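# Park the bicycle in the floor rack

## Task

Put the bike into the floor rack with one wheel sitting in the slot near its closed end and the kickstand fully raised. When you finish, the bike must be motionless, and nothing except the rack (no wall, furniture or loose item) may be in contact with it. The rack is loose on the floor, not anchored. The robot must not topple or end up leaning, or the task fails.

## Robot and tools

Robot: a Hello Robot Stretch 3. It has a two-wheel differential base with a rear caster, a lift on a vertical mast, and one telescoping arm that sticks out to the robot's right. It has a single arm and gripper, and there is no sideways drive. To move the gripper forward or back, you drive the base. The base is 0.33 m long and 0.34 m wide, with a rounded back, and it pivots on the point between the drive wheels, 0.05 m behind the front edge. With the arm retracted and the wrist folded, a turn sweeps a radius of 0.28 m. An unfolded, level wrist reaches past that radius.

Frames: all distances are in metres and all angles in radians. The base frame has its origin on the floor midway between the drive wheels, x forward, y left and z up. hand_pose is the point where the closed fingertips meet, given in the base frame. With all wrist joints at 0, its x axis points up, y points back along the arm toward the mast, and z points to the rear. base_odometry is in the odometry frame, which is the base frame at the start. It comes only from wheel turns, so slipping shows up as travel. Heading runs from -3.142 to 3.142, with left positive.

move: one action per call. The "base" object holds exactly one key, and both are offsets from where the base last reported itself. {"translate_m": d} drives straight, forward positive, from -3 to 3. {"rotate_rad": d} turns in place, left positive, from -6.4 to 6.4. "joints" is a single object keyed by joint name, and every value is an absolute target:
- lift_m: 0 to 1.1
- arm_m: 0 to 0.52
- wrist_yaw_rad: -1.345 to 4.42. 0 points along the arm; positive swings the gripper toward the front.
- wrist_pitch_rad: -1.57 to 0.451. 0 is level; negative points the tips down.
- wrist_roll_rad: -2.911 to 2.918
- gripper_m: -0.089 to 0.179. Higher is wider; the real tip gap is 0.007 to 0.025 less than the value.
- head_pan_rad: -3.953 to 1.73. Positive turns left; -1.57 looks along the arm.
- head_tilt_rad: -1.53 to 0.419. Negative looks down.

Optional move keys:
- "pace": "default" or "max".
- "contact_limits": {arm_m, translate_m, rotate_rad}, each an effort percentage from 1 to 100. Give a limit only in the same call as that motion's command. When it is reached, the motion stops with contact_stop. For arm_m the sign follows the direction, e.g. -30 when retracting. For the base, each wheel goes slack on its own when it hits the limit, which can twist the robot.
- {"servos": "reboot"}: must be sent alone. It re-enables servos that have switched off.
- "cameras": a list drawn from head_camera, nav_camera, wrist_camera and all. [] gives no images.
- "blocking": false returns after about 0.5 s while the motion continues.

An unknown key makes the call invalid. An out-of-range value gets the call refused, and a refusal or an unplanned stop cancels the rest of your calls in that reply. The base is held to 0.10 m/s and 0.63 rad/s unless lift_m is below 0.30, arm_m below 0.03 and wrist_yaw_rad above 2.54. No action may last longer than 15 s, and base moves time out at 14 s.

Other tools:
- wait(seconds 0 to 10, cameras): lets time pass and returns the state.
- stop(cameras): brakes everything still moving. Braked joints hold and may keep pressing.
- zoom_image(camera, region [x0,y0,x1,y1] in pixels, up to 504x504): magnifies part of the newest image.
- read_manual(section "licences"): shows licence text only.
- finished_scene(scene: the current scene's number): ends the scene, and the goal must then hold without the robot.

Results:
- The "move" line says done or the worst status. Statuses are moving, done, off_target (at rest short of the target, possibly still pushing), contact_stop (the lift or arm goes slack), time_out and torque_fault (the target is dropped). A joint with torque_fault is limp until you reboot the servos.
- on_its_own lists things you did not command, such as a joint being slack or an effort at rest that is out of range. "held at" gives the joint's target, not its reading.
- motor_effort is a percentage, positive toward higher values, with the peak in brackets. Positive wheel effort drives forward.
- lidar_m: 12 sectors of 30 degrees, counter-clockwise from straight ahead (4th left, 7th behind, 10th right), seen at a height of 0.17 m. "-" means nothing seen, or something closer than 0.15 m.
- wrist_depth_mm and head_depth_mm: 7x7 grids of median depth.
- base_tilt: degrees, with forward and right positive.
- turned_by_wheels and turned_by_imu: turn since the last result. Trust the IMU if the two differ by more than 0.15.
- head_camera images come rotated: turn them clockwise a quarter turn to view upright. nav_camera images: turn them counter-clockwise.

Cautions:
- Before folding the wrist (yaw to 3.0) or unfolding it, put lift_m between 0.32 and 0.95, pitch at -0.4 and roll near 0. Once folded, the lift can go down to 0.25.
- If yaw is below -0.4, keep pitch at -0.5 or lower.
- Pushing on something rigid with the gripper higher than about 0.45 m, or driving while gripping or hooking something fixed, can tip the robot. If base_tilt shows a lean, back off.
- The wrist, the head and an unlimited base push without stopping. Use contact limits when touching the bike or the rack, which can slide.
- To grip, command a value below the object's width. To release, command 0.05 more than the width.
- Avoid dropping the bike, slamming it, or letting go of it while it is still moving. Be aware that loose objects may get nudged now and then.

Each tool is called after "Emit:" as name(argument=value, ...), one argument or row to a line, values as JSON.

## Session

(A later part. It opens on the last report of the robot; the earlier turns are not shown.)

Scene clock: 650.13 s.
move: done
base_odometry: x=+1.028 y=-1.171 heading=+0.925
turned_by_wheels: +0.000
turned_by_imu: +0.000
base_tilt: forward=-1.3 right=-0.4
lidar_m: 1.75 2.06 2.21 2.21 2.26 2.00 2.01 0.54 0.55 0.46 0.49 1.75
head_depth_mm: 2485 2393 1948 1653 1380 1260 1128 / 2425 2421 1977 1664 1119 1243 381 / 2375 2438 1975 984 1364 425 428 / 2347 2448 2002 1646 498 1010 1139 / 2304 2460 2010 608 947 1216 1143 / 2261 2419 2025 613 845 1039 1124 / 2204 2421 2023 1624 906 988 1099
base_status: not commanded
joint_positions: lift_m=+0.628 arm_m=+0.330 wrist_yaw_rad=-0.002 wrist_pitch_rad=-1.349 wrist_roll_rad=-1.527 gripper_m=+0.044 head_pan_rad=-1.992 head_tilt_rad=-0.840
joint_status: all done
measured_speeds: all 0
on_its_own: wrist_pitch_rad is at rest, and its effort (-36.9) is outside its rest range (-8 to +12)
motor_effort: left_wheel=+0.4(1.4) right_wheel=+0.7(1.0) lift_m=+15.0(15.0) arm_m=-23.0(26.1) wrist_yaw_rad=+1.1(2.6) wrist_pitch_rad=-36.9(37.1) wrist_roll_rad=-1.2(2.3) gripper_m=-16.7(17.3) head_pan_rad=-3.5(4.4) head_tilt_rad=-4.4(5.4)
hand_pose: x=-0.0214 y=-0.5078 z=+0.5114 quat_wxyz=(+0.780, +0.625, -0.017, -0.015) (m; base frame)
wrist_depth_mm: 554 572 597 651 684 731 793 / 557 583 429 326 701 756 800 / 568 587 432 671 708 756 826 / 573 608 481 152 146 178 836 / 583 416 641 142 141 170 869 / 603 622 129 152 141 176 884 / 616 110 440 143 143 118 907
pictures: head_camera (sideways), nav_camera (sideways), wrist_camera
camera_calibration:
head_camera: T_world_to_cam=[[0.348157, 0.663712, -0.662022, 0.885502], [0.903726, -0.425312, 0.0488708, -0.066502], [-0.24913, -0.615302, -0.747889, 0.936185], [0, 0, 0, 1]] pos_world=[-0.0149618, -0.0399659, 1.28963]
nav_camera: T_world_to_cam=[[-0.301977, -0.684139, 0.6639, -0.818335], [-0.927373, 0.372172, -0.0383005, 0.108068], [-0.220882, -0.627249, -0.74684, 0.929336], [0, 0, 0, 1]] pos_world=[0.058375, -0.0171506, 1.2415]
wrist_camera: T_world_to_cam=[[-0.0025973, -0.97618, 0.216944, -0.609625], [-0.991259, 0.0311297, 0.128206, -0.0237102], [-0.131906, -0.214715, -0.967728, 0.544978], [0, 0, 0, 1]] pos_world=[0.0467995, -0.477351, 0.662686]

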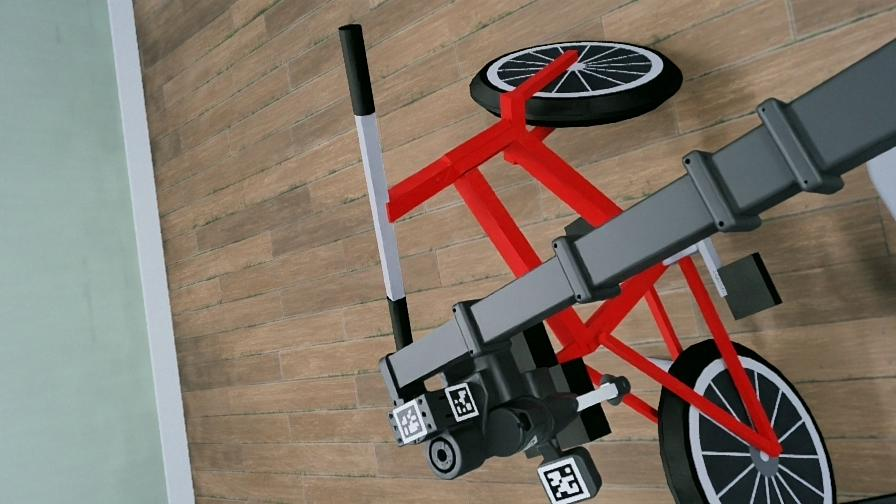

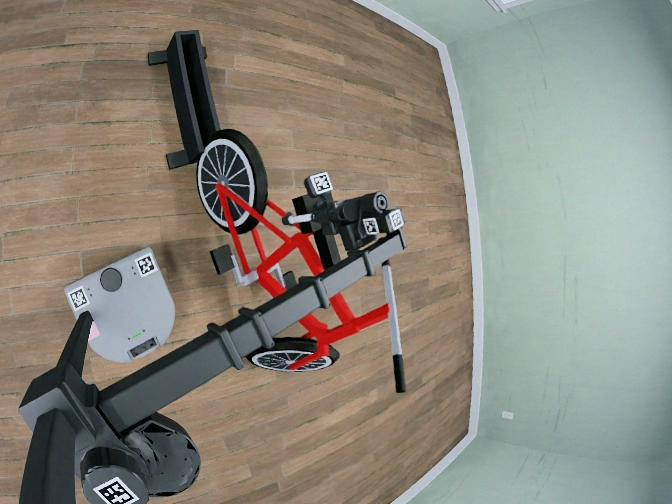

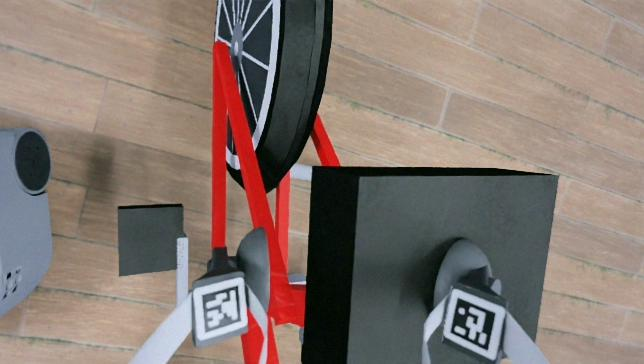

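Emit:
move(
  joints={"gripper_m": 0.179},
  cameras=[],
)

Emit:
move(
  joints={"lift_m": 0.92},
  cameras=[],
)

Emit:
move(
  base={"translate_m": -0.42},
  joints={"arm_m": 0.44, "head_pan_rad": -1.7, "head_tilt_rad": -0.85},
)

Scene clock: 692.70 s.
move: done
base_odometry: x=+1.028 y=-1.171 heading=+0.925
turned_by_wheels: +0.000
turned_by_imu: +0.000
base_tilt: forward=-1.4 right=-0.4
lidar_m: 1.75 2.05 2.21 2.20 2.26 2.00 2.00 0.54 0.55 0.46 0.49 1.75
head_depth_mm: 2476 2399 1950 1658 1379 1257 1124 / 2422 2421 1968 1662 1117 1241 380 / 2378 2442 1986 988 1363 425 427 / 2344 2441 1998 1646 505 1010 1135 / 2297 2477 1997 609 949 1219 1143 / 2263 2425 2023 615 844 1030 1128 / 2222 2409 2023 1628 904 988 1098
base_status: not commanded
joint_positions: lift_m=+0.628 arm_m=+0.330 wrist_yaw_rad=-0.001 wrist_pitch_rad=-1.327 wrist_roll_rad=-1.527 gripper_m=+0.179 head_pan_rad=-1.992 head_tilt_rad=-0.840
joint_status: all done
measured_speeds: all 0
on_its_own: wrist_pitch_rad is held at -1.332, not at your -1.550, by its stall guard, which is not easing now
motor_effort: left_wheel=-1.0(2.2) right_wheel=+1.5(1.7) lift_m=+30.8(30.8) arm_m=+14.6(16.0) wrist_yaw_rad=+0.1(2.7) wrist_pitch_rad=-0.9(15.8) wrist_roll_rad=-1.1(1.6) gripper_m=+0.2(84.0) head_pan_rad=-3.0(4.1) head_tilt_rad=-4.9(5.6)
hand_pose: x=-0.0214 y=-0.5134 z=+0.5121 quat_wxyz=(+0.787, +0.616, -0.017, -0.014) (m; base frame)
wrist_depth_mm: 542 568 586 647 676 725 788 / 553 581 428 655 709 754 805 / 564 595 435 666 713 774 835 / 572 601 443 148 145 178 849 / 529 402 450 139 139 167 880 / 117 619 449 140 145 159 917 / 116 642 654 140 151 120 113
pictures: none
No camera images: "cameras" was empty.

Scene clock: 696.20 s.
move: done
base_odometry: x=+1.028 y=-1.171 heading=+0.925
turned_by_wheels: +0.000
turned_by_imu: +0.000
base_tilt: forward=-1.3 right=-0.5
lidar_m: 1.75 2.06 2.21 2.21 2.27 2.00 2.01 0.55 0.55 0.46 0.49 1.75
head_depth_mm: 2469 2404 1956 - - - 1125 / 2441 2414 2079 - - 1249 1128 / 2394 2435 - - 1363 1270 1132 / 2342 2534 - 1640 1232 1211 1137 / 2279 303 1903 1649 969 1215 1143 / 397 343 2013 1695 891 1038 1128 / 400 403 476 1659 1439 989 1098
base_status: not commanded
joint_positions: lift_m=+0.920 arm_m=+0.330 wrist_yaw_rad=-0.001 wrist_pitch_rad=-1.328 wrist_roll_rad=-1.527 gripper_m=+0.179 head_pan_rad=-1.992 head_tilt_rad=-0.840
joint_status: all done
measured_speeds: all 0
on_its_own: wrist_pitch_rad is held at -1.332, not at your -1.550, by its stall guard, which is not easing now
motor_effort: left_wheel=-0.9(2.0) right_wheel=+1.5(1.8) lift_m=+35.4(41.5) arm_m=+12.6(14.6) wrist_yaw_rad=+1.3(2.7) wrist_pitch_rad=-0.7(1.1) wrist_roll_rad=-1.1(1.4) gripper_m=+0.3(1.3) head_pan_rad=-3.9(4.1) head_tilt_rad=-4.3(5.4)
hand_pose: x=-0.0214 y=-0.5132 z=+0.8042 quat_wxyz=(+0.787, +0.616, -0.017, -0.014) (m; base frame)
wrist_depth_mm: 775 831 727 924 974 - - / 792 836 853 954 - - - / 714 844 869 956 - - - / 696 858 893 437 - - - / 681 880 720 515 - - - / 117 898 954 - - 136 - / 116 910 945 - - 119 113
pictures: none
No camera images: "cameras" was empty.

Scene clock: 701.53 s.
move: done
base_odometry: x=+0.776 y=-1.506 heading=+0.925
turned_by_wheels: +0.000
turned_by_imu: +0.000
base_tilt: forward=-1.3 right=-0.4
lidar_m: 2.15 2.53 2.32 2.32 1.83 1.60 1.60 1.88 0.44 0.34 0.57 0.66
head_depth_mm: 2155 2361 - - 1428 1257 1123 / 2133 291 1883 1622 1433 1269 1130 / 363 315 1979 1673 1196 1151 1131 / 481 2374 2010 1675 1444 1022 1124 / 479 548 1937 1574 986 1261 1143 / 2175 574 2021 1622 1399 1221 1146 / 2282 2462 2020 1662 1385 1116 1127
base_status: done
joint_positions: lift_m=+0.920 arm_m=+0.440 wrist_yaw_rad=-0.001 wrist_pitch_rad=-1.328 wrist_roll_rad=-1.527 gripper_m=+0.179 head_pan_rad=-1.708 head_tilt_rad=-0.840
joint_status: all done
measured_speeds: all 0
on_its_own: wrist_pitch_rad is held at -1.332, not at your -1.550, by its stall guard, which is not easing now
motor_effort: left_wheel=-1.9(7.2) right_wheel=-1.6(5.6) lift_m=+34.2(36.4) arm_m=+15.9(21.3) wrist_yaw_rad=+1.2(2.6) wrist_pitch_rad=-0.7(1.0) wrist_roll_rad=-1.5(1.6) gripper_m=+0.5(1.2) head_pan_rad=+3.8(8.6) head_tilt_rad=-4.5(5.9)
hand_pose: x=-0.0214 y=-0.6231 z=+0.8042 quat_wxyz=(+0.787, +0.617, -0.017, -0.014) (m; base frame)
wrist_depth_mm: 778 806 890 918 979 - - / 797 821 282 960 - - - / 812 830 362 959 - - - / 766 220 932 977 - - - / 195 888 917 - - - - / 117 892 940 - - 136 - / 116 935 976 - - 119 113
pictures: head_camera (sideways), nav_camera (sideways), wrist_camera
camera_calibration:
head_camera: T_world_to_cam=[[0.148366, 0.734667, -0.662006, 0.886699], [0.98667, -0.15522, 0.0488704, -0.0670074], [-0.0668534, -0.660432, -0.747904, 0.935092], [0, 0, 0, 1]] pos_world=[-0.00292719, -0.0442647, 1.28963]
nav_camera: T_world_to_cam=[[-0.0983132, -0.741346, 0.663883, -0.819556], [-0.99449, 0.0975845, -0.0383014, 0.108479], [-0.0363901, -0.663991, -0.746855, 0.92823], [0, 0, 0, 1]] pos_world=[0.0610864, -0.00182416, 1.2415]
wrist_camera: T_world_to_cam=[[-0.0018312, -0.971427, 0.23733, -0.799152], [-0.991267, 0.033057, 0.127659, -0.0560111], [-0.131857, -0.235024, -0.963005, 0.787098], [0, 0, 0, 1]] pos_world=[0.0467988, -0.58948, 0.954792]

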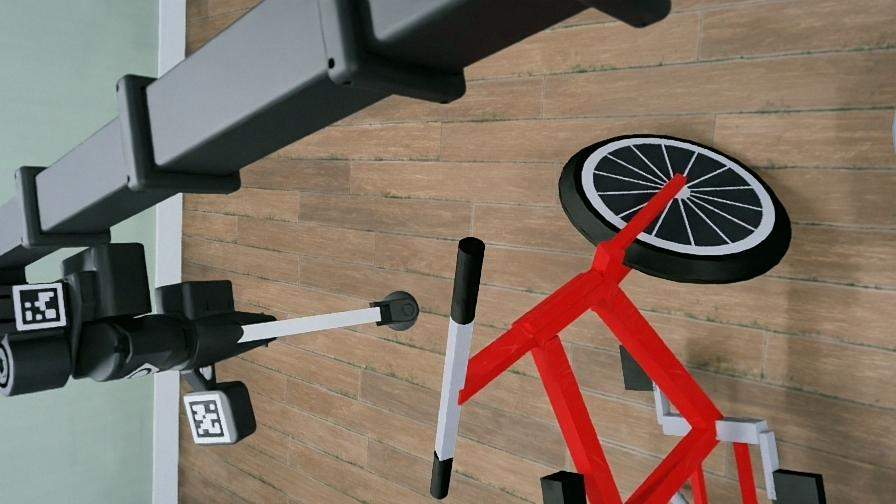

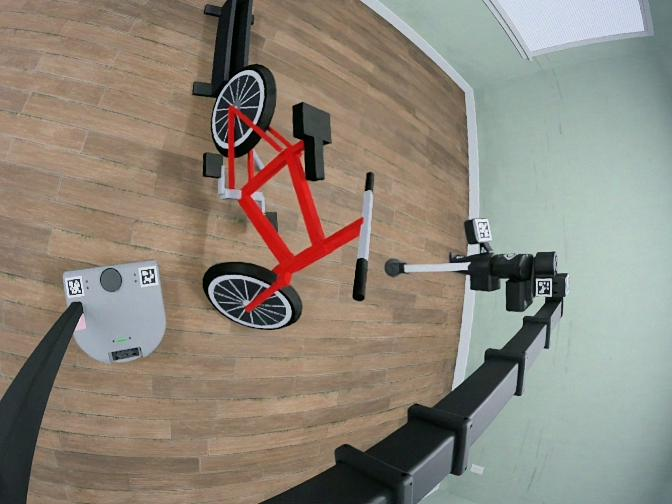

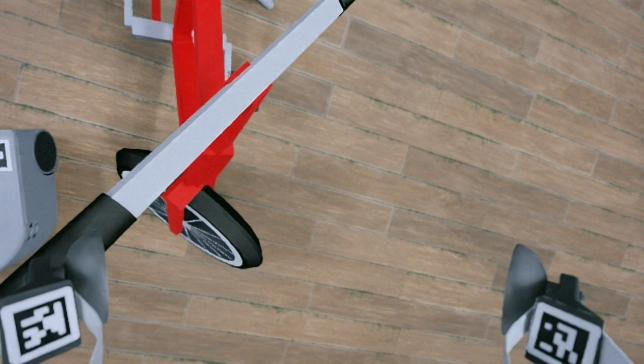

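Emit:
move(
  base={"translate_m": 0.06},
  joints={"arm_m": 0.422, "wrist_pitch_rad": -1.55, "wrist_roll_rad": -0.635, "lift_m": 0.93},
  cameras=["wrist_camera"],
)

Scene clock: 713.80 s.
move: done
base_odometry: x=+0.812 y=-1.458 heading=+0.925
turned_by_wheels: +0.000
turned_by_imu: +0.000
base_tilt: forward=-1.3 right=-0.5
lidar_m: 2.09 2.46 2.31 2.31 1.88 1.66 1.66 1.95 0.36 0.35 0.55 0.66
head_depth_mm: 2160 2400 - - 1428 1259 1127 / 2108 - 1882 1657 1404 1223 1131 / 352 336 1981 1674 1117 1074 1117 / 462 2389 1936 1614 1003 1231 1138 / 460 508 1944 1615 1399 1237 1140 / 2191 2256 1958 1589 1406 1064 1145 / 2306 2486 2035 1698 931 1157 1112
base_status: done
joint_positions: lift_m=+0.930 arm_m=+0.422 wrist_yaw_rad=-0.001 wrist_pitch_rad=-1.543 wrist_roll_rad=-0.641 gripper_m=+0.179 head_pan_rad=-1.708 head_tilt_rad=-0.840
joint_status: all done
measured_speeds: all 0
motor_effort: left_wheel=+0.9(5.3) right_wheel=+2.2(6.6) lift_m=+35.0(41.3) arm_m=-13.5(22.6) wrist_yaw_rad=+0.7(2.6) wrist_pitch_rad=-1.5(2.5) wrist_roll_rad=+1.8(2.7) gripper_m=+0.0(1.3) head_pan_rad=+4.0(4.7) head_tilt_rad=-4.8(5.4)
hand_pose: x=-0.0215 y=-0.5502 z=+0.8119 quat_wxyz=(+0.641, +0.623, -0.321, -0.313) (m; base frame)
wrist_depth_mm: 893 415 905 907 934 917 930 / 913 905 927 919 930 938 953 / 917 916 749 929 955 961 963 / 945 953 972 624 966 988 975 / 960 967 961 275 - - - / 117 993 865 - - 136 - / 116 849 852 253 - 119 114
pictures: wrist_camera
camera_calibration:
wrist_camera: T_world_to_cam=[[-0.775818, -0.630754, 0.0160023, -0.379626], [-0.625626, 0.772306, 0.11016, 0.369274], [-0.0818422, 0.0754524, -0.993785, 1.00853], [0, 0, 0, 1]] pos_world=[0.0190474, -0.600739, 0.967656]

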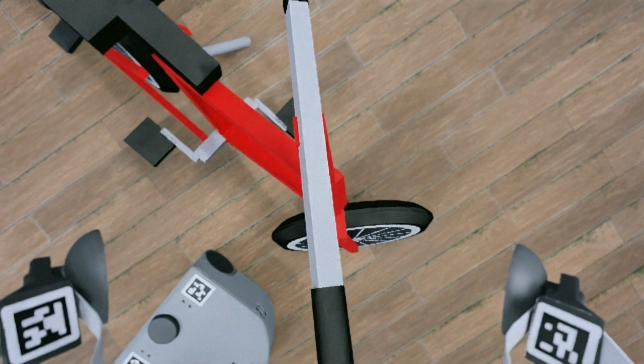

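Emit:
move(
  base={"translate_m": 0.012},
  joints={"arm_m": 0.437, "wrist_roll_rad": -0.74, "lift_m": 0.86},
  cameras=["wrist_camera"],
)

Scene clock: 721.53 s.
move: done
base_odometry: x=+0.819 y=-1.449 heading=+0.925
turned_by_wheels: +0.000
turned_by_imu: +0.000
base_tilt: forward=-1.3 right=-0.4
lidar_m: 2.09 2.44 2.30 2.30 1.88 1.67 1.67 1.96 0.36 0.35 0.54 0.67
head_depth_mm: 2170 2337 1962 - - 1241 1128 / 2192 2368 313 304 1359 1226 1130 / 2199 404 351 1625 1108 1060 1132 / 542 535 1945 1637 1002 1255 1136 / 515 527 614 1601 1402 1233 1141 / 2252 2449 1956 1624 1402 1128 1141 / 2285 2471 2030 1698 934 1122 1113
base_status: done
joint_positions: lift_m=+0.860 arm_m=+0.437 wrist_yaw_rad=-0.001 wrist_pitch_rad=-1.544 wrist_roll_rad=-0.734 gripper_m=+0.179 head_pan_rad=-1.708 head_tilt_rad=-0.840
joint_status: all done
measured_speeds: all 0
motor_effort: left_wheel=+0.3(4.9) right_wheel=+2.7(6.5) lift_m=+17.6(34.4) arm_m=+14.8(21.5) wrist_yaw_rad=+1.8(2.4) wrist_pitch_rad=-1.5(1.5) wrist_roll_rad=-2.2(2.7) gripper_m=+0.4(1.0) head_pan_rad=+3.3(4.9) head_tilt_rad=-4.0(5.5)
hand_pose: x=-0.0215 y=-0.5649 z=+0.7419 quat_wxyz=(+0.655, +0.637, -0.291, -0.284) (m; base frame)
wrist_depth_mm: 839 465 843 866 851 852 863 / 839 848 858 857 868 874 902 / 848 861 664 881 889 901 891 / 885 879 894 277 905 917 916 / 887 897 894 212 909 915 951 / 117 905 929 204 926 136 945 / 116 762 773 194 966 119 114
pictures: wrist_camera
camera_calibration:
wrist_camera: T_world_to_cam=[[-0.713752, -0.700188, 0.0171803, -0.426575], [-0.694457, 0.710672, 0.112586, 0.350303], [-0.0910413, 0.0684278, -0.993493, 0.935714], [0, 0, 0, 1]] pos_world=[0.0239905, -0.611662, 0.897515]

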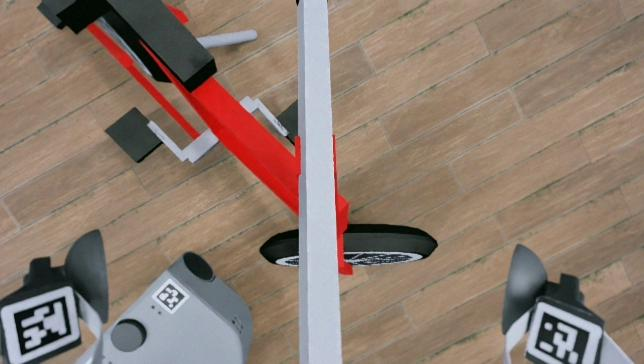

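Emit:
move(
  joints={"lift_m": 0.804},
  cameras=["wrist_camera"],
)

Emit:
move(
  joints={"gripper_m": 0.0},
  cameras=["wrist_camera", "nav_camera"],
)

Scene clock: 728.37 s.
move: done
base_odometry: x=+0.819 y=-1.449 heading=+0.925
turned_by_wheels: +0.000
turned_by_imu: +0.000
base_tilt: forward=-1.3 right=-0.4
lidar_m: 2.09 2.45 2.30 2.30 1.89 1.67 1.67 1.96 0.36 0.35 0.54 0.67
head_depth_mm: 2173 2346 1941 1648 288 - 1112 / 2193 2369 1961 337 303 1206 1127 / 2216 2366 417 689 1105 1059 1132 / 2234 552 1890 1642 1001 1251 1137 / 2228 561 616 862 1398 1233 1137 / 2278 2456 1951 1648 1401 1137 1146 / 2306 2483 2038 1701 935 1122 1115
base_status: not commanded
joint_positions: lift_m=+0.804 arm_m=+0.437 wrist_yaw_rad=-0.001 wrist_pitch_rad=-1.544 wrist_roll_rad=-0.734 gripper_m=+0.179 head_pan_rad=-1.708 head_tilt_rad=-0.840
joint_status: all done
measured_speeds: all 0
motor_effort: left_wheel=-0.2(0.8) right_wheel=+2.7(3.1) lift_m=+18.2(21.3) arm_m=+9.1(11.3) wrist_yaw_rad=+1.5(2.9) wrist_pitch_rad=-1.3(1.4) wrist_roll_rad=-2.0(2.4) gripper_m=+0.9(1.8) head_pan_rad=+3.7(4.5) head_tilt_rad=-4.8(5.3)
hand_pose: x=-0.0215 y=-0.5649 z=+0.6859 quat_wxyz=(+0.655, +0.637, -0.291, -0.284) (m; base frame)
wrist_depth_mm: 785 381 789 783 792 809 803 / 780 804 809 203 820 809 811 / 813 604 617 184 838 825 846 / 817 832 831 178 846 851 857 / 833 851 839 162 867 877 871 / 117 793 868 161 866 136 905 / 116 713 730 150 901 119 113
pictures: wrist_camera
camera_calibration:
wrist_camera: T_world_to_cam=[[-0.713747, -0.700193, 0.0171804, -0.425616], [-0.694462, 0.710667, 0.112587, 0.356605], [-0.091042, 0.0684271, -0.993493, 0.880076], [0, 0, 0, 1]] pos_world=[0.0239909, -0.611662, 0.841513]

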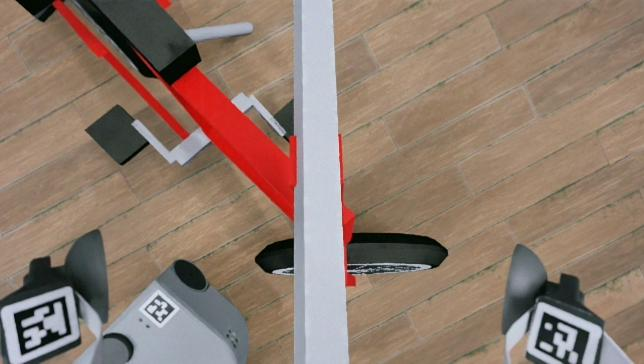

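Scene clock: 730.67 s.
move: done
base_odometry: x=+0.819 y=-1.449 heading=+0.925
turned_by_wheels: +0.000
turned_by_imu: +0.000
base_tilt: forward=-1.4 right=-0.4
lidar_m: 2.08 2.45 2.31 2.31 1.89 1.67 1.67 1.96 0.36 0.36 0.54 0.67
head_depth_mm: 2164 2347 1962 1642 288 - 1112 / 2182 2349 1974 337 304 1207 1130 / 2199 2375 416 1558 1102 1063 1133 / 2240 553 1896 1596 1004 1237 1142 / 2256 562 619 1572 1401 1233 1146 / 2272 2453 1951 1654 1412 1134 1143 / 2302 2503 2034 1704 933 1123 1115
base_status: not commanded
joint_positions: lift_m=+0.804 arm_m=+0.437 wrist_yaw_rad=-0.001 wrist_pitch_rad=-1.540 wrist_roll_rad=-0.735 gripper_m=+0.000 head_pan_rad=-1.708 head_tilt_rad=-0.840
joint_status: all done
measured_speeds: all 0
motor_effort: left_wheel=-0.6(1.2) right_wheel=+2.8(3.0) lift_m=+18.8(18.9) arm_m=+6.3(9.4) wrist_yaw_rad=+0.4(2.2) wrist_pitch_rad=-2.0(2.1) wrist_roll_rad=-2.0(2.3) gripper_m=-6.2(82.8) head_pan_rad=+3.5(4.9) head_tilt_rad=-4.4(5.2)
hand_pose: x=-0.0215 y=-0.5658 z=+0.6858 quat_wxyz=(+0.656, +0.636, -0.291, -0.283) (m; base frame)
wrist_depth_mm: 780 379 774 793 798 805 824 / 797 782 804 194 811 815 845 / 799 600 612 184 824 850 831 / 815 832 840 174 844 838 860 / 832 844 847 158 867 865 886 / 869 851 126 143 883 891 894 / 882 708 122 128 123 911 912
pictures: nav_camera (sideways), wrist_camera
camera_calibration:
nav_camera: T_world_to_cam=[[-0.0982768, -0.741351, 0.663883, -0.819556], [-0.994495, 0.0975356, -0.0383014, 0.108479], [-0.0363575, -0.663993, -0.746855, 0.928229], [0, 0, 0, 1]] pos_world=[0.0610865, -0.00182147, 1.2415]
wrist_camera: T_world_to_cam=[[-0.713269, -0.700615, 0.019663, -0.428179], [-0.694943, 0.710585, 0.110102, 0.358903], [-0.0911111, 0.0648674, -0.993726, 0.878213], [0, 0, 0, 1]] pos_world=[0.0240252, -0.611987, 0.841606]

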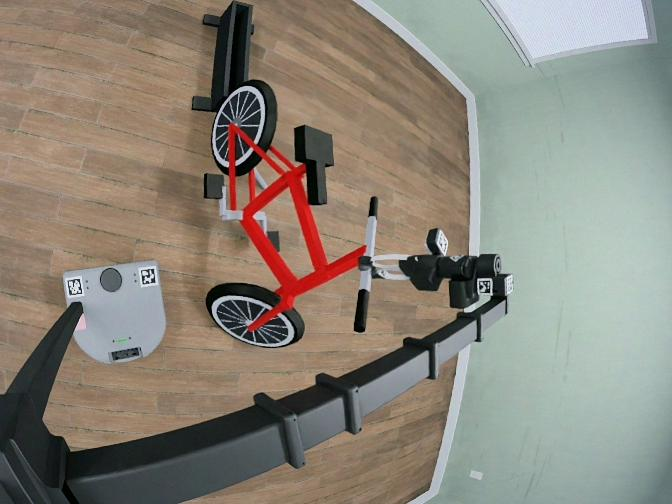

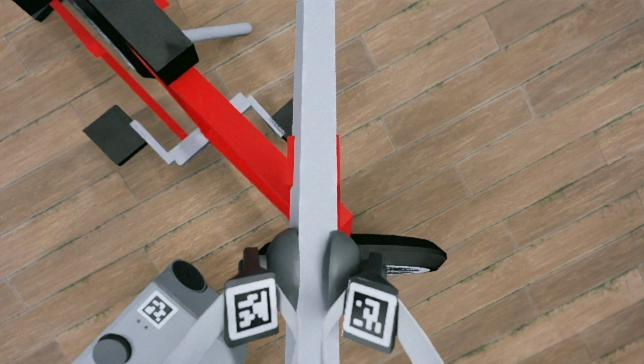

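Emit:
move(
  joints={"gripper_m": -0.04},
  cameras=[],
)

Emit:
move(
  base={"translate_m": 0.0216},
  joints={"arm_m": 0.423, "wrist_roll_rad": -0.344},
  cameras=["wrist_camera", "nav_camera"],
)

Scene clock: 737.10 s.
move: done
base_odometry: x=+0.819 y=-1.449 heading=+0.925
turned_by_wheels: +0.000
turned_by_imu: +0.000
base_tilt: forward=-1.4 right=-0.5
lidar_m: 2.09 2.45 2.30 2.30 1.89 1.67 1.67 1.96 0.36 0.36 0.55 0.67
head_depth_mm: 2172 2339 1956 1649 288 - 1110 / 2193 2358 1964 337 303 1202 1129 / 2217 2395 417 1566 1101 1061 1134 / 2240 551 1893 1642 1003 1253 1137 / 2244 561 618 1586 1398 1234 1141 / 2280 2449 1964 1651 1405 1131 1143 / 2301 2498 2022 1695 933 1123 1112
base_status: not commanded
joint_positions: lift_m=+0.804 arm_m=+0.437 wrist_yaw_rad=-0.001 wrist_pitch_rad=-1.540 wrist_roll_rad=-0.735 gripper_m=-0.039 head_pan_rad=-1.708 head_tilt_rad=-0.840
joint_status: all done
measured_speeds: all 0
motor_effort: left_wheel=-0.9(1.4) right_wheel=+3.0(3.0) lift_m=+28.1(28.7) arm_m=+1.5(2.4) wrist_yaw_rad=+1.2(2.7) wrist_pitch_rad=-1.8(2.1) wrist_roll_rad=-1.9(2.2) gripper_m=-17.0(94.1) head_pan_rad=+3.9(4.9) head_tilt_rad=-4.7(5.0)
hand_pose: x=-0.0215 y=-0.5658 z=+0.6858 quat_wxyz=(+0.656, +0.636, -0.291, -0.283) (m; base frame)
wrist_depth_mm: 780 381 787 803 798 798 811 / 795 785 795 193 807 814 827 / 803 607 615 182 823 837 853 / 821 838 828 174 848 849 853 / 836 842 843 156 863 854 860 / 850 848 125 141 865 882 884 / 862 717 120 128 909 894 924
pictures: none
No camera images: "cameras" was empty.

Scene clock: 738.23 s.
move: done
base_odometry: x=+0.832 y=-1.431 heading=+0.924
turned_by_wheels: -0.001
turned_by_imu: -0.001
base_tilt: forward=-1.4 right=-0.4
lidar_m: 2.06 2.43 2.30 2.30 1.91 1.69 1.69 1.98 0.40 0.39 0.54 0.66
head_depth_mm: 2181 2349 1950 1655 286 - 1115 / 2199 2369 1966 337 309 1172 1128 / 2209 2396 418 1570 1391 1079 1134 / 2243 547 1891 1648 1000 1235 1137 / 2280 555 605 1575 1400 1233 1140 / 2308 2468 2007 1658 1382 1081 1129 / 2308 2479 2031 1704 935 1122 1131
base_status: done
joint_positions: lift_m=+0.804 arm_m=+0.423 wrist_yaw_rad=+0.002 wrist_pitch_rad=-1.531 wrist_roll_rad=-0.355 gripper_m=-0.039 head_pan_rad=-1.708 head_tilt_rad=-0.840
joint_status: all done
measured_speeds: all 0
motor_effort: left_wheel=-5.5(6.1) right_wheel=+15.8(16.0) lift_m=+31.0(31.1) arm_m=-15.1(20.0) wrist_yaw_rad=-2.6(3.3) wrist_pitch_rad=-3.4(4.8) wrist_roll_rad=+3.4(5.8) gripper_m=-16.8(17.7) head_pan_rad=+3.8(4.5) head_tilt_rad=-4.5(5.2)
hand_pose: x=-0.0216 y=-0.5542 z=+0.6857 quat_wxyz=(+0.592, +0.569, -0.411, -0.396) (m; base frame)
wrist_depth_mm: 301 779 791 794 807 822 818 / - 781 797 204 831 829 833 / 801 617 809 180 834 837 848 / 827 826 620 174 845 848 842 / 832 848 832 157 655 858 872 / 852 856 126 132 873 885 881 / 861 868 122 126 904 907 900
pictures: nav_camera (sideways), wrist_camera
camera_calibration:
nav_camera: T_world_to_cam=[[-0.0982734, -0.741351, 0.663883, -0.819556], [-0.994495, 0.0975311, -0.0383014, 0.108479], [-0.0363545, -0.663993, -0.746855, 0.92823], [0, 0, 0, 1]] pos_world=[0.0610865, -0.0018212, 1.2415]
wrist_camera: T_world_to_cam=[[-0.921063, -0.389162, 0.0140015, -0.248102], [-0.38621, 0.917497, 0.0950857, 0.482187], [-0.04985, 0.0821724, -0.995371, 0.888916], [0, 0, 0, 1]] pos_world=[0.0020205, -0.612001, 0.842426]

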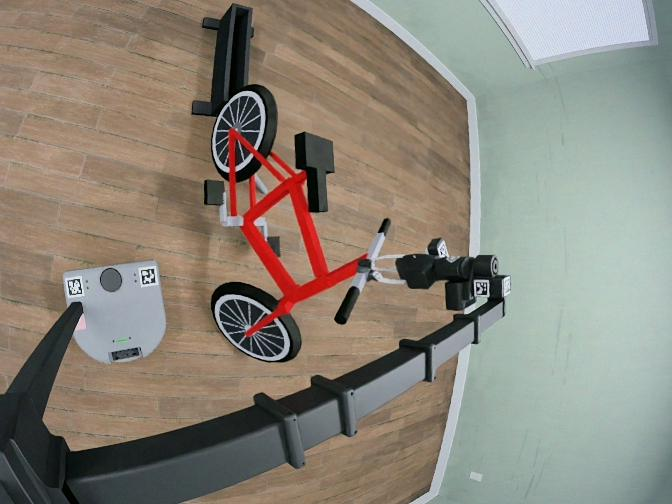

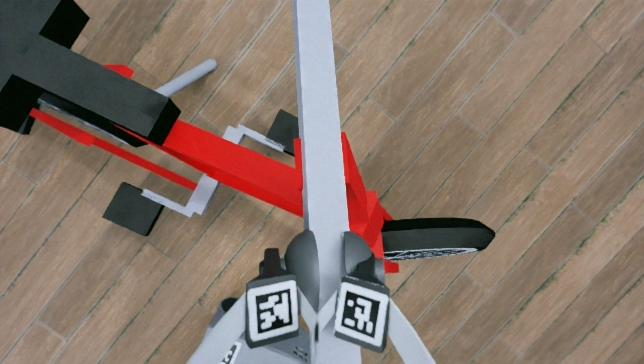

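Emit:
move(
  base={"translate_m": 0.025},
  joints={"arm_m": 0.418, "wrist_roll_rad": 0.05},
)

Scene clock: 742.40 s.
move: done
base_odometry: x=+0.847 y=-1.411 heading=+0.924
turned_by_wheels: -0.001
turned_by_imu: -0.001
base_tilt: forward=-1.3 right=-0.4
lidar_m: 2.04 2.39 2.28 2.29 1.92 1.71 1.71 2.01 0.43 0.43 0.54 0.67
head_depth_mm: 2182 2334 1955 1654 285 - 1110 / 2204 2359 1967 338 308 1137 1128 / 2233 2377 418 1594 1411 1101 1131 / 2229 544 1882 1634 1002 1252 1134 / 2285 551 596 1610 1403 1215 1143 / 2277 2464 2000 1692 993 1075 1126 / 2311 2491 2023 1697 922 1065 1132
base_status: done
joint_positions: lift_m=+0.804 arm_m=+0.418 wrist_yaw_rad=+0.006 wrist_pitch_rad=-1.533 wrist_roll_rad=+0.036 gripper_m=-0.039 head_pan_rad=-1.708 head_tilt_rad=-0.840
joint_status: all done
measured_speeds: all 0
on_its_own: right_wheel is at rest, and its effort (+23.4) is outside its rest range (-21 to +21)
motor_effort: left_wheel=-10.4(11.5) right_wheel=+23.4(24.0) lift_m=+40.2(41.0) arm_m=-8.6(23.8) wrist_yaw_rad=-5.4(6.7) wrist_pitch_rad=-3.1(6.1) wrist_roll_rad=+4.4(6.0) gripper_m=-16.6(17.5) head_pan_rad=+4.3(4.7) head_tilt_rad=-4.4(5.4)
hand_pose: x=-0.0217 y=-0.5484 z=+0.6857 quat_wxyz=(+0.502, +0.483, -0.517, -0.498) (m; base frame)
wrist_depth_mm: 775 793 791 788 804 816 809 / 800 800 804 181 818 816 835 / 323 812 807 175 837 839 828 / - - 819 169 847 835 852 / 835 850 652 160 571 860 862 / 855 857 626 132 862 887 895 / 854 869 121 128 721 900 892
pictures: head_camera (sideways), nav_camera (sideways), wrist_camera
camera_calibration:
head_camera: T_world_to_cam=[[0.148325, 0.734675, -0.662006, 0.886699], [0.986679, -0.155166, 0.0488704, -0.0670075], [-0.066817, -0.660436, -0.747904, 0.935092], [0, 0, 0, 1]] pos_world=[-0.00292475, -0.0442652, 1.28963]
nav_camera: T_world_to_cam=[[-0.0982723, -0.741351, 0.663883, -0.819556], [-0.994495, 0.0975297, -0.0383014, 0.108479], [-0.0363535, -0.663993, -0.746855, 0.928229], [0, 0, 0, 1]] pos_world=[0.0610865, -0.00182114, 1.2415]
wrist_camera: T_world_to_cam=[[-0.999915, -0.0129703, -0.000887664, -0.0311468], [-0.0129962, 0.995462, 0.0942652, 0.528305], [-0.000339012, 0.0942688, -0.995547, 0.896311], [0, 0, 0, 1]] pos_world=[-0.0239744, -0.610806, 0.842491]

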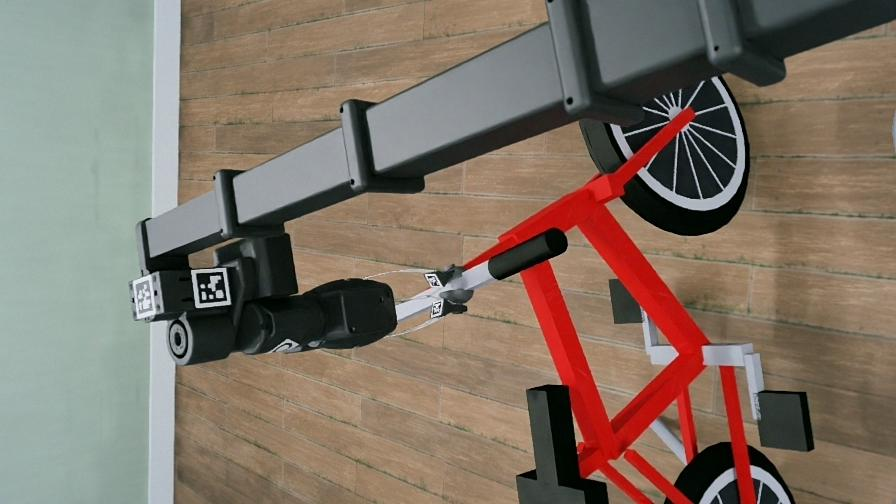

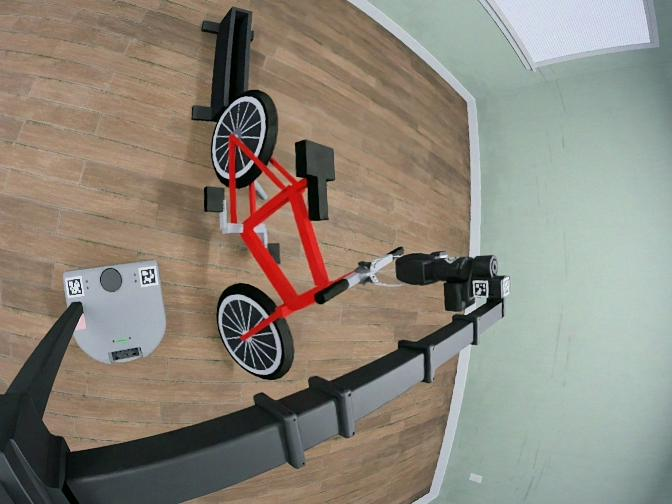

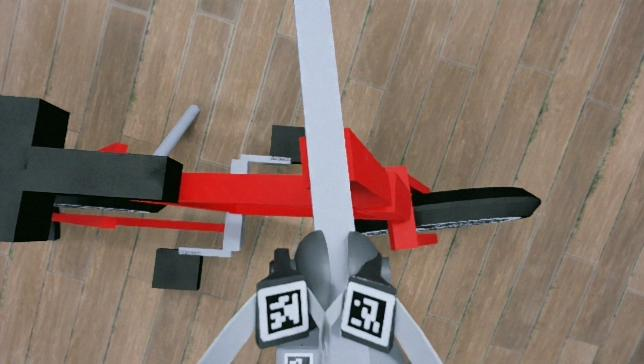

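Emit:
move(
  joints={"arm_m": 0.36},
)

Scene clock: 746.70 s.
move: done
base_odometry: x=+0.847 y=-1.411 heading=+0.924
turned_by_wheels: +0.001
turned_by_imu: +0.001
base_tilt: forward=-1.3 right=-0.5
lidar_m: 2.04 2.39 2.29 2.29 1.92 1.71 1.72 2.01 0.43 0.43 0.54 0.66
head_depth_mm: 2174 2361 1952 1647 301 - 1111 / 2212 2357 1959 336 312 1126 1130 / 2231 2362 416 1566 1445 1091 1133 / 2254 514 527 1673 894 1233 1139 / 2268 511 529 1579 1402 1211 1141 / 2293 2467 2013 1690 1373 1055 1110 / 2302 2502 2020 1687 915 1068 1127
base_status: not commanded
joint_positions: lift_m=+0.804 arm_m=+0.360 wrist_yaw_rad=+0.004 wrist_pitch_rad=-1.453 wrist_roll_rad=+0.041 gripper_m=-0.039 head_pan_rad=-1.708 head_tilt_rad=-0.840
joint_status: all done
measured_speeds: all 0
on_its_own: wrist_pitch_rad is at rest, and its effort (-17.6) is outside its rest range (-8 to +12)
motor_effort: left_wheel=-3.8(11.0) right_wheel=+5.3(23.7) lift_m=+16.1(41.1) arm_m=-20.0(24.8) wrist_yaw_rad=-3.4(5.9) wrist_pitch_rad=-17.6(18.0) wrist_roll_rad=+2.7(4.7) gripper_m=-14.6(17.7) head_pan_rad=+4.0(4.5) head_tilt_rad=-4.9(5.3)
hand_pose: x=-0.0216 y=-0.5110 z=+0.6855 quat_wxyz=(+0.519, +0.461, -0.538, -0.479) (m; base frame)
wrist_depth_mm: 827 831 839 825 850 831 835 / 818 819 815 825 836 846 833 / 341 830 826 187 835 826 854 / - - 833 169 829 832 858 / 548 833 638 153 452 849 848 / 843 838 124 129 849 841 860 / 834 832 120 126 857 850 866
pictures: head_camera (sideways), nav_camera (sideways), wrist_camera
camera_calibration:
head_camera: T_world_to_cam=[[0.148321, 0.734676, -0.662006, 0.886699], [0.98668, -0.155161, 0.0488704, -0.0670075], [-0.0668136, -0.660436, -0.747904, 0.935092], [0, 0, 0, 1]] pos_world=[-0.00292453, -0.0442652, 1.28963]
nav_camera: T_world_to_cam=[[-0.0982685, -0.741352, 0.663883, -0.819556], [-0.994496, 0.0975246, -0.0383014, 0.108479], [-0.0363501, -0.663993, -0.746855, 0.928229], [0, 0, 0, 1]] pos_world=[0.0610865, -0.00182086, 1.2415]
wrist_camera: T_world_to_cam=[[-0.999979, -0.00649473, -0.000880479, -0.0272479], [-0.00650674, 0.999875, 0.0144092, 0.548248], [0.000786786, 0.0144146, -0.999896, 0.854747], [0, 0, 0, 1]] pos_world=[-0.0243525, -0.560677, 0.846734]

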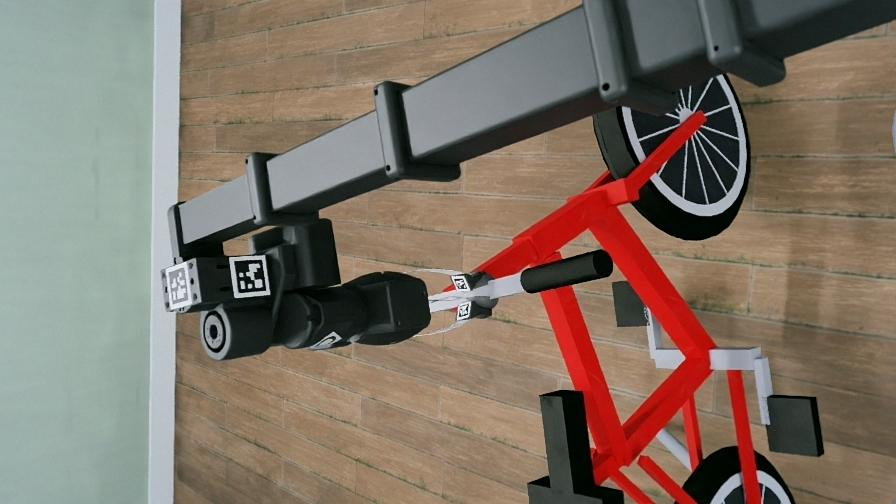

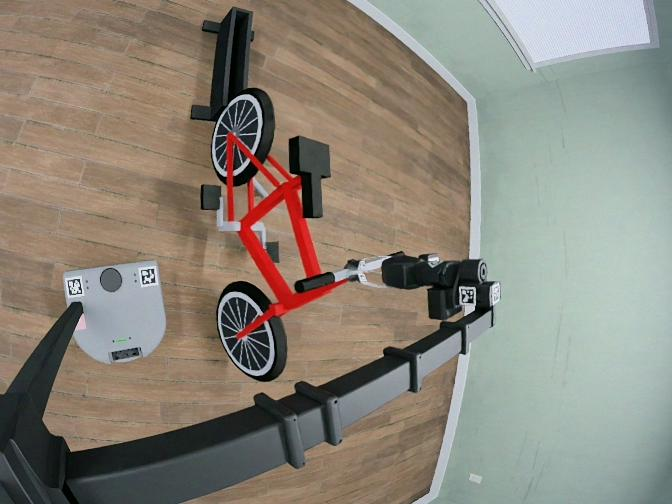

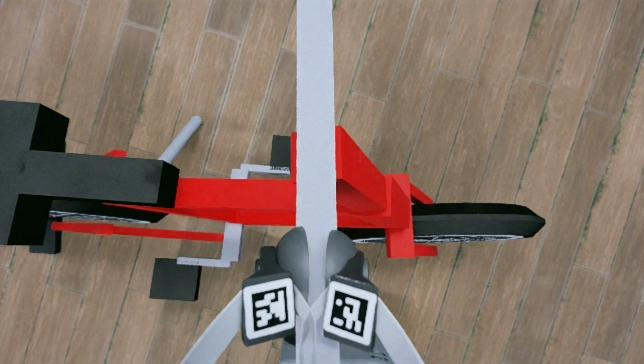

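Emit:
move(
  joints={"arm_m": 0.31},
  cameras=["head_camera", "wrist_camera"],
)

Scene clock: 750.70 s.
move: done
base_odometry: x=+0.847 y=-1.411 heading=+0.924
turned_by_wheels: +0.000
turned_by_imu: +0.000
base_tilt: forward=-1.4 right=-0.5
lidar_m: 2.04 2.39 2.29 2.29 1.93 1.71 1.72 0.58 0.42 0.41 0.53 0.63
head_depth_mm: 2177 2358 1971 1651 296 - 1109 / 2215 2363 1976 336 312 1116 1132 / 2228 2407 416 1569 1439 1068 1133 / 2268 2411 487 1612 833 1229 1138 / 2258 2446 486 685 1374 1212 1139 / 2303 2476 2016 1697 1432 1120 1108 / 2326 2503 2033 1698 872 1033 1129
base_status: not commanded
joint_positions: lift_m=+0.804 arm_m=+0.310 wrist_yaw_rad=+0.003 wrist_pitch_rad=-1.483 wrist_roll_rad=+0.042 gripper_m=-0.039 head_pan_rad=-1.708 head_tilt_rad=-0.840
joint_status: all done
measured_speeds: all 0
on_its_own: wrist_pitch_rad is at rest, and its effort (-12.2) is outside its rest range (-8 to +12)
motor_effort: left_wheel=-2.7(4.7) right_wheel=+3.6(5.6) lift_m=+9.8(10.1) arm_m=-17.7(26.1) wrist_yaw_rad=-3.5(4.8) wrist_pitch_rad=-12.2(19.4) wrist_roll_rad=+2.4(3.1) gripper_m=-13.5(14.9) head_pan_rad=+4.2(4.5) head_tilt_rad=-5.1(5.1)
hand_pose: x=-0.0216 y=-0.4534 z=+0.6853 quat_wxyz=(+0.511, +0.468, -0.531, -0.487) (m; base frame)
wrist_depth_mm: 809 807 803 823 816 823 827 / 822 814 804 833 840 838 838 / 807 828 834 163 840 821 852 / 320 637 644 162 386 839 853 / 840 834 841 155 856 865 856 / 839 847 124 129 849 853 861 / 854 855 121 126 862 862 874
pictures: head_camera (sideways), wrist_camera
camera_calibration:
head_camera: T_world_to_cam=[[0.148317, 0.734677, -0.662006, 0.886699], [0.986681, -0.155155, 0.0488704, -0.0670075], [-0.0668097, -0.660437, -0.747904, 0.935092], [0, 0, 0, 1]] pos_world=[-0.00292426, -0.0442653, 1.28963]
wrist_camera: T_world_to_cam=[[-0.99999, -0.00425664, -0.00107983, -0.0257533], [-0.00429998, 0.999025, 0.043943, 0.470068], [0.000891731, 0.0439473, -0.999033, 0.866554], [0, 0, 0, 1]] pos_world=[-0.0245045, -0.507802, 0.845032]

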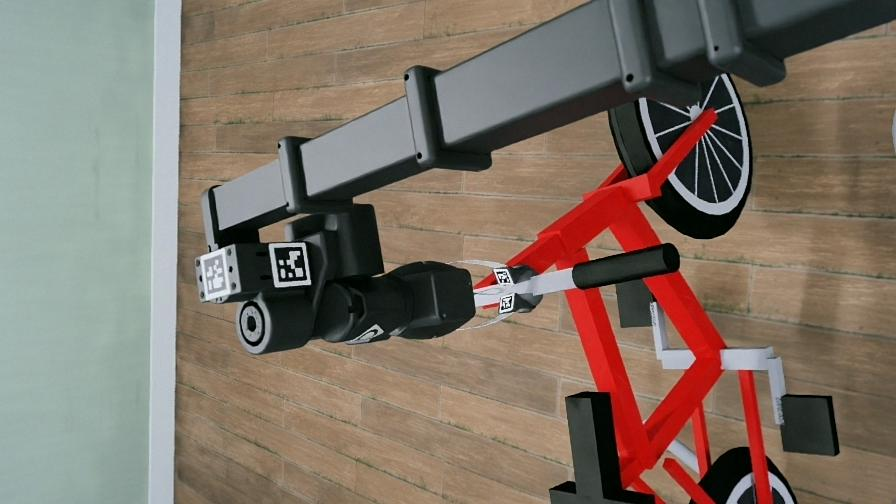

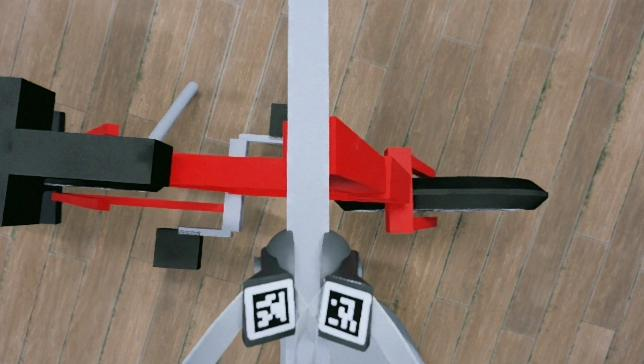

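Emit:
move(
  joints={"arm_m": 0.29},
  cameras=[],
)

Emit:
move(
  base={"translate_m": 0.06},
)

Scene clock: 756.97 s.
move: done
base_odometry: x=+0.847 y=-1.411 heading=+0.924
turned_by_wheels: +0.000
turned_by_imu: +0.000
base_tilt: forward=-1.3 right=-0.5
lidar_m: 2.04 2.39 2.29 2.30 1.92 1.72 1.72 0.57 0.41 0.41 0.53 0.63
head_depth_mm: 2186 2350 1955 1651 295 - 1107 / 2219 2399 1967 335 312 1092 1132 / 2224 2401 416 1598 1436 1047 1135 / 2251 2409 469 1570 819 1137 1137 / 2262 2444 473 582 1166 1136 1139 / 2275 2458 2023 1698 1455 1038 1108 / 2329 2502 2031 1696 1461 1031 1130
base_status: not commanded
joint_positions: lift_m=+0.804 arm_m=+0.290 wrist_yaw_rad=+0.003 wrist_pitch_rad=-1.504 wrist_roll_rad=+0.043 gripper_m=-0.039 head_pan_rad=-1.708 head_tilt_rad=-0.840
joint_status: all done
measured_speeds: all 0
motor_effort: left_wheel=-2.4(3.1) right_wheel=+2.9(3.5) lift_m=+9.9(11.4) arm_m=-17.0(23.8) wrist_yaw_rad=-1.9(4.1) wrist_pitch_rad=-8.5(12.8) wrist_roll_rad=+2.1(2.5) gripper_m=-13.2(13.7) head_pan_rad=+4.0(4.7) head_tilt_rad=-4.1(5.0)
hand_pose: x=-0.0217 y=-0.4279 z=+0.6854 quat_wxyz=(+0.506, +0.474, -0.526, -0.493) (m; base frame)
wrist_depth_mm: 803 801 804 806 823 830 824 / 796 820 813 819 833 836 827 / - 829 828 161 829 835 851 / 504 833 652 160 444 870 844 / 842 845 838 152 848 864 859 / 849 847 124 129 867 861 878 / 849 851 121 125 720 897 885
pictures: none
No camera images: "cameras" was empty.

Scene clock: 758.67 s.
move: done
base_odometry: x=+0.883 y=-1.363 heading=+0.924
turned_by_wheels: +0.000
turned_by_imu: +0.000
base_tilt: forward=-1.4 right=-0.5
lidar_m: 1.98 2.33 2.27 2.27 1.99 1.77 1.77 0.56 0.42 0.42 0.52 0.63
head_depth_mm: 2197 2366 1951 1650 296 - 1108 / 2215 2378 1963 335 312 1084 1125 / 2231 2406 416 1587 1439 1054 1134 / 2260 2440 470 1564 821 1205 1140 / 2278 2465 472 583 1163 1141 1140 / 2304 2506 2007 1689 1463 1089 1109 / 2315 2504 2029 1710 1464 1029 1127
base_status: done
joint_positions: lift_m=+0.804 arm_m=+0.290 wrist_yaw_rad=+0.001 wrist_pitch_rad=-1.504 wrist_roll_rad=+0.045 gripper_m=-0.039 head_pan_rad=-1.708 head_tilt_rad=-0.840
joint_status: not commanded
measured_speeds: all 0
motor_effort: left_wheel=+2.8(6.8) right_wheel=-2.3(11.0) lift_m=+20.6(20.6) arm_m=-15.1(17.1) wrist_yaw_rad=-0.9(3.8) wrist_pitch_rad=-8.5(8.6) wrist_roll_rad=+1.4(2.6) gripper_m=-12.5(13.6) head_pan_rad=+3.9(4.6) head_tilt_rad=-5.0(5.1)
hand_pose: x=-0.0216 y=-0.4279 z=+0.6854 quat_wxyz=(+0.505, +0.472, -0.527, -0.494) (m; base frame)
wrist_depth_mm: 807 810 808 154 812 808 828 / 798 806 811 153 823 838 817 / - 822 820 153 831 842 840 / 474 841 631 157 435 839 859 / 844 850 641 152 848 853 860 / 843 843 125 130 859 872 881 / 860 868 119 125 715 879 878
pictures: head_camera (sideways), nav_camera (sideways), wrist_camera
camera_calibration:
head_camera: T_world_to_cam=[[0.148316, 0.734677, -0.662006, 0.886699], [0.986681, -0.155154, 0.0488704, -0.0670075], [-0.066809, -0.660437, -0.747904, 0.935092], [0, 0, 0, 1]] pos_world=[-0.00292422, -0.0442653, 1.28963]
nav_camera: T_world_to_cam=[[-0.0982633, -0.741352, 0.663883, -0.819556], [-0.994497, 0.0975176, -0.0383014, 0.108479], [-0.0363455, -0.663993, -0.746855, 0.928229], [0, 0, 0, 1]] pos_world=[0.0610865, -0.00182046, 1.2415]
wrist_camera: T_world_to_cam=[[-0.999999, 0.000728444, -0.00129299, -0.0233708], [0.000642412, 0.997863, 0.0653336, 0.429527], [0.00133782, 0.0653327, -0.997863, 0.873848], [0, 0, 0, 1]] pos_world=[-0.0248158, -0.485683, 0.843887]

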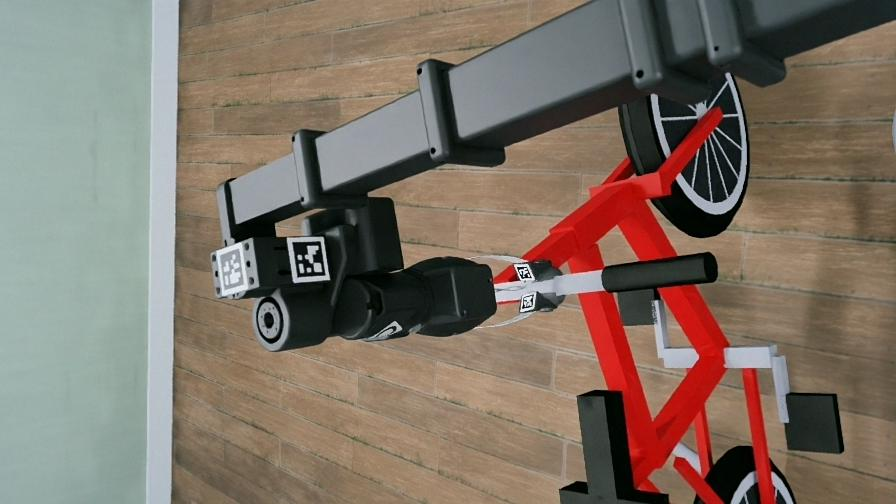

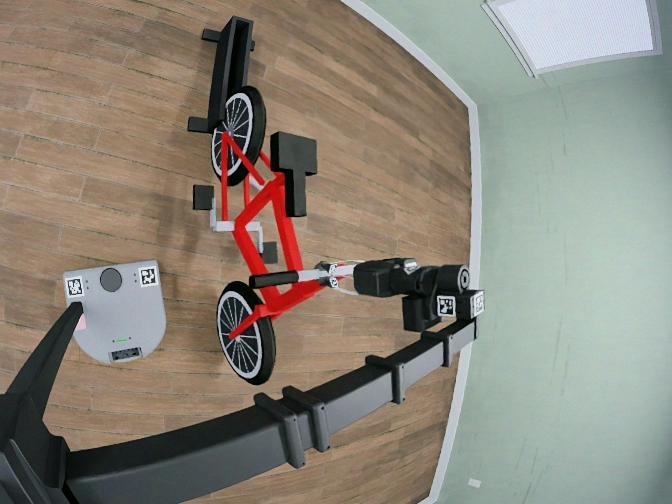

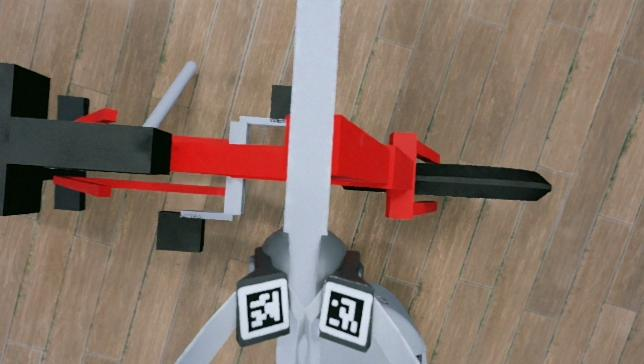

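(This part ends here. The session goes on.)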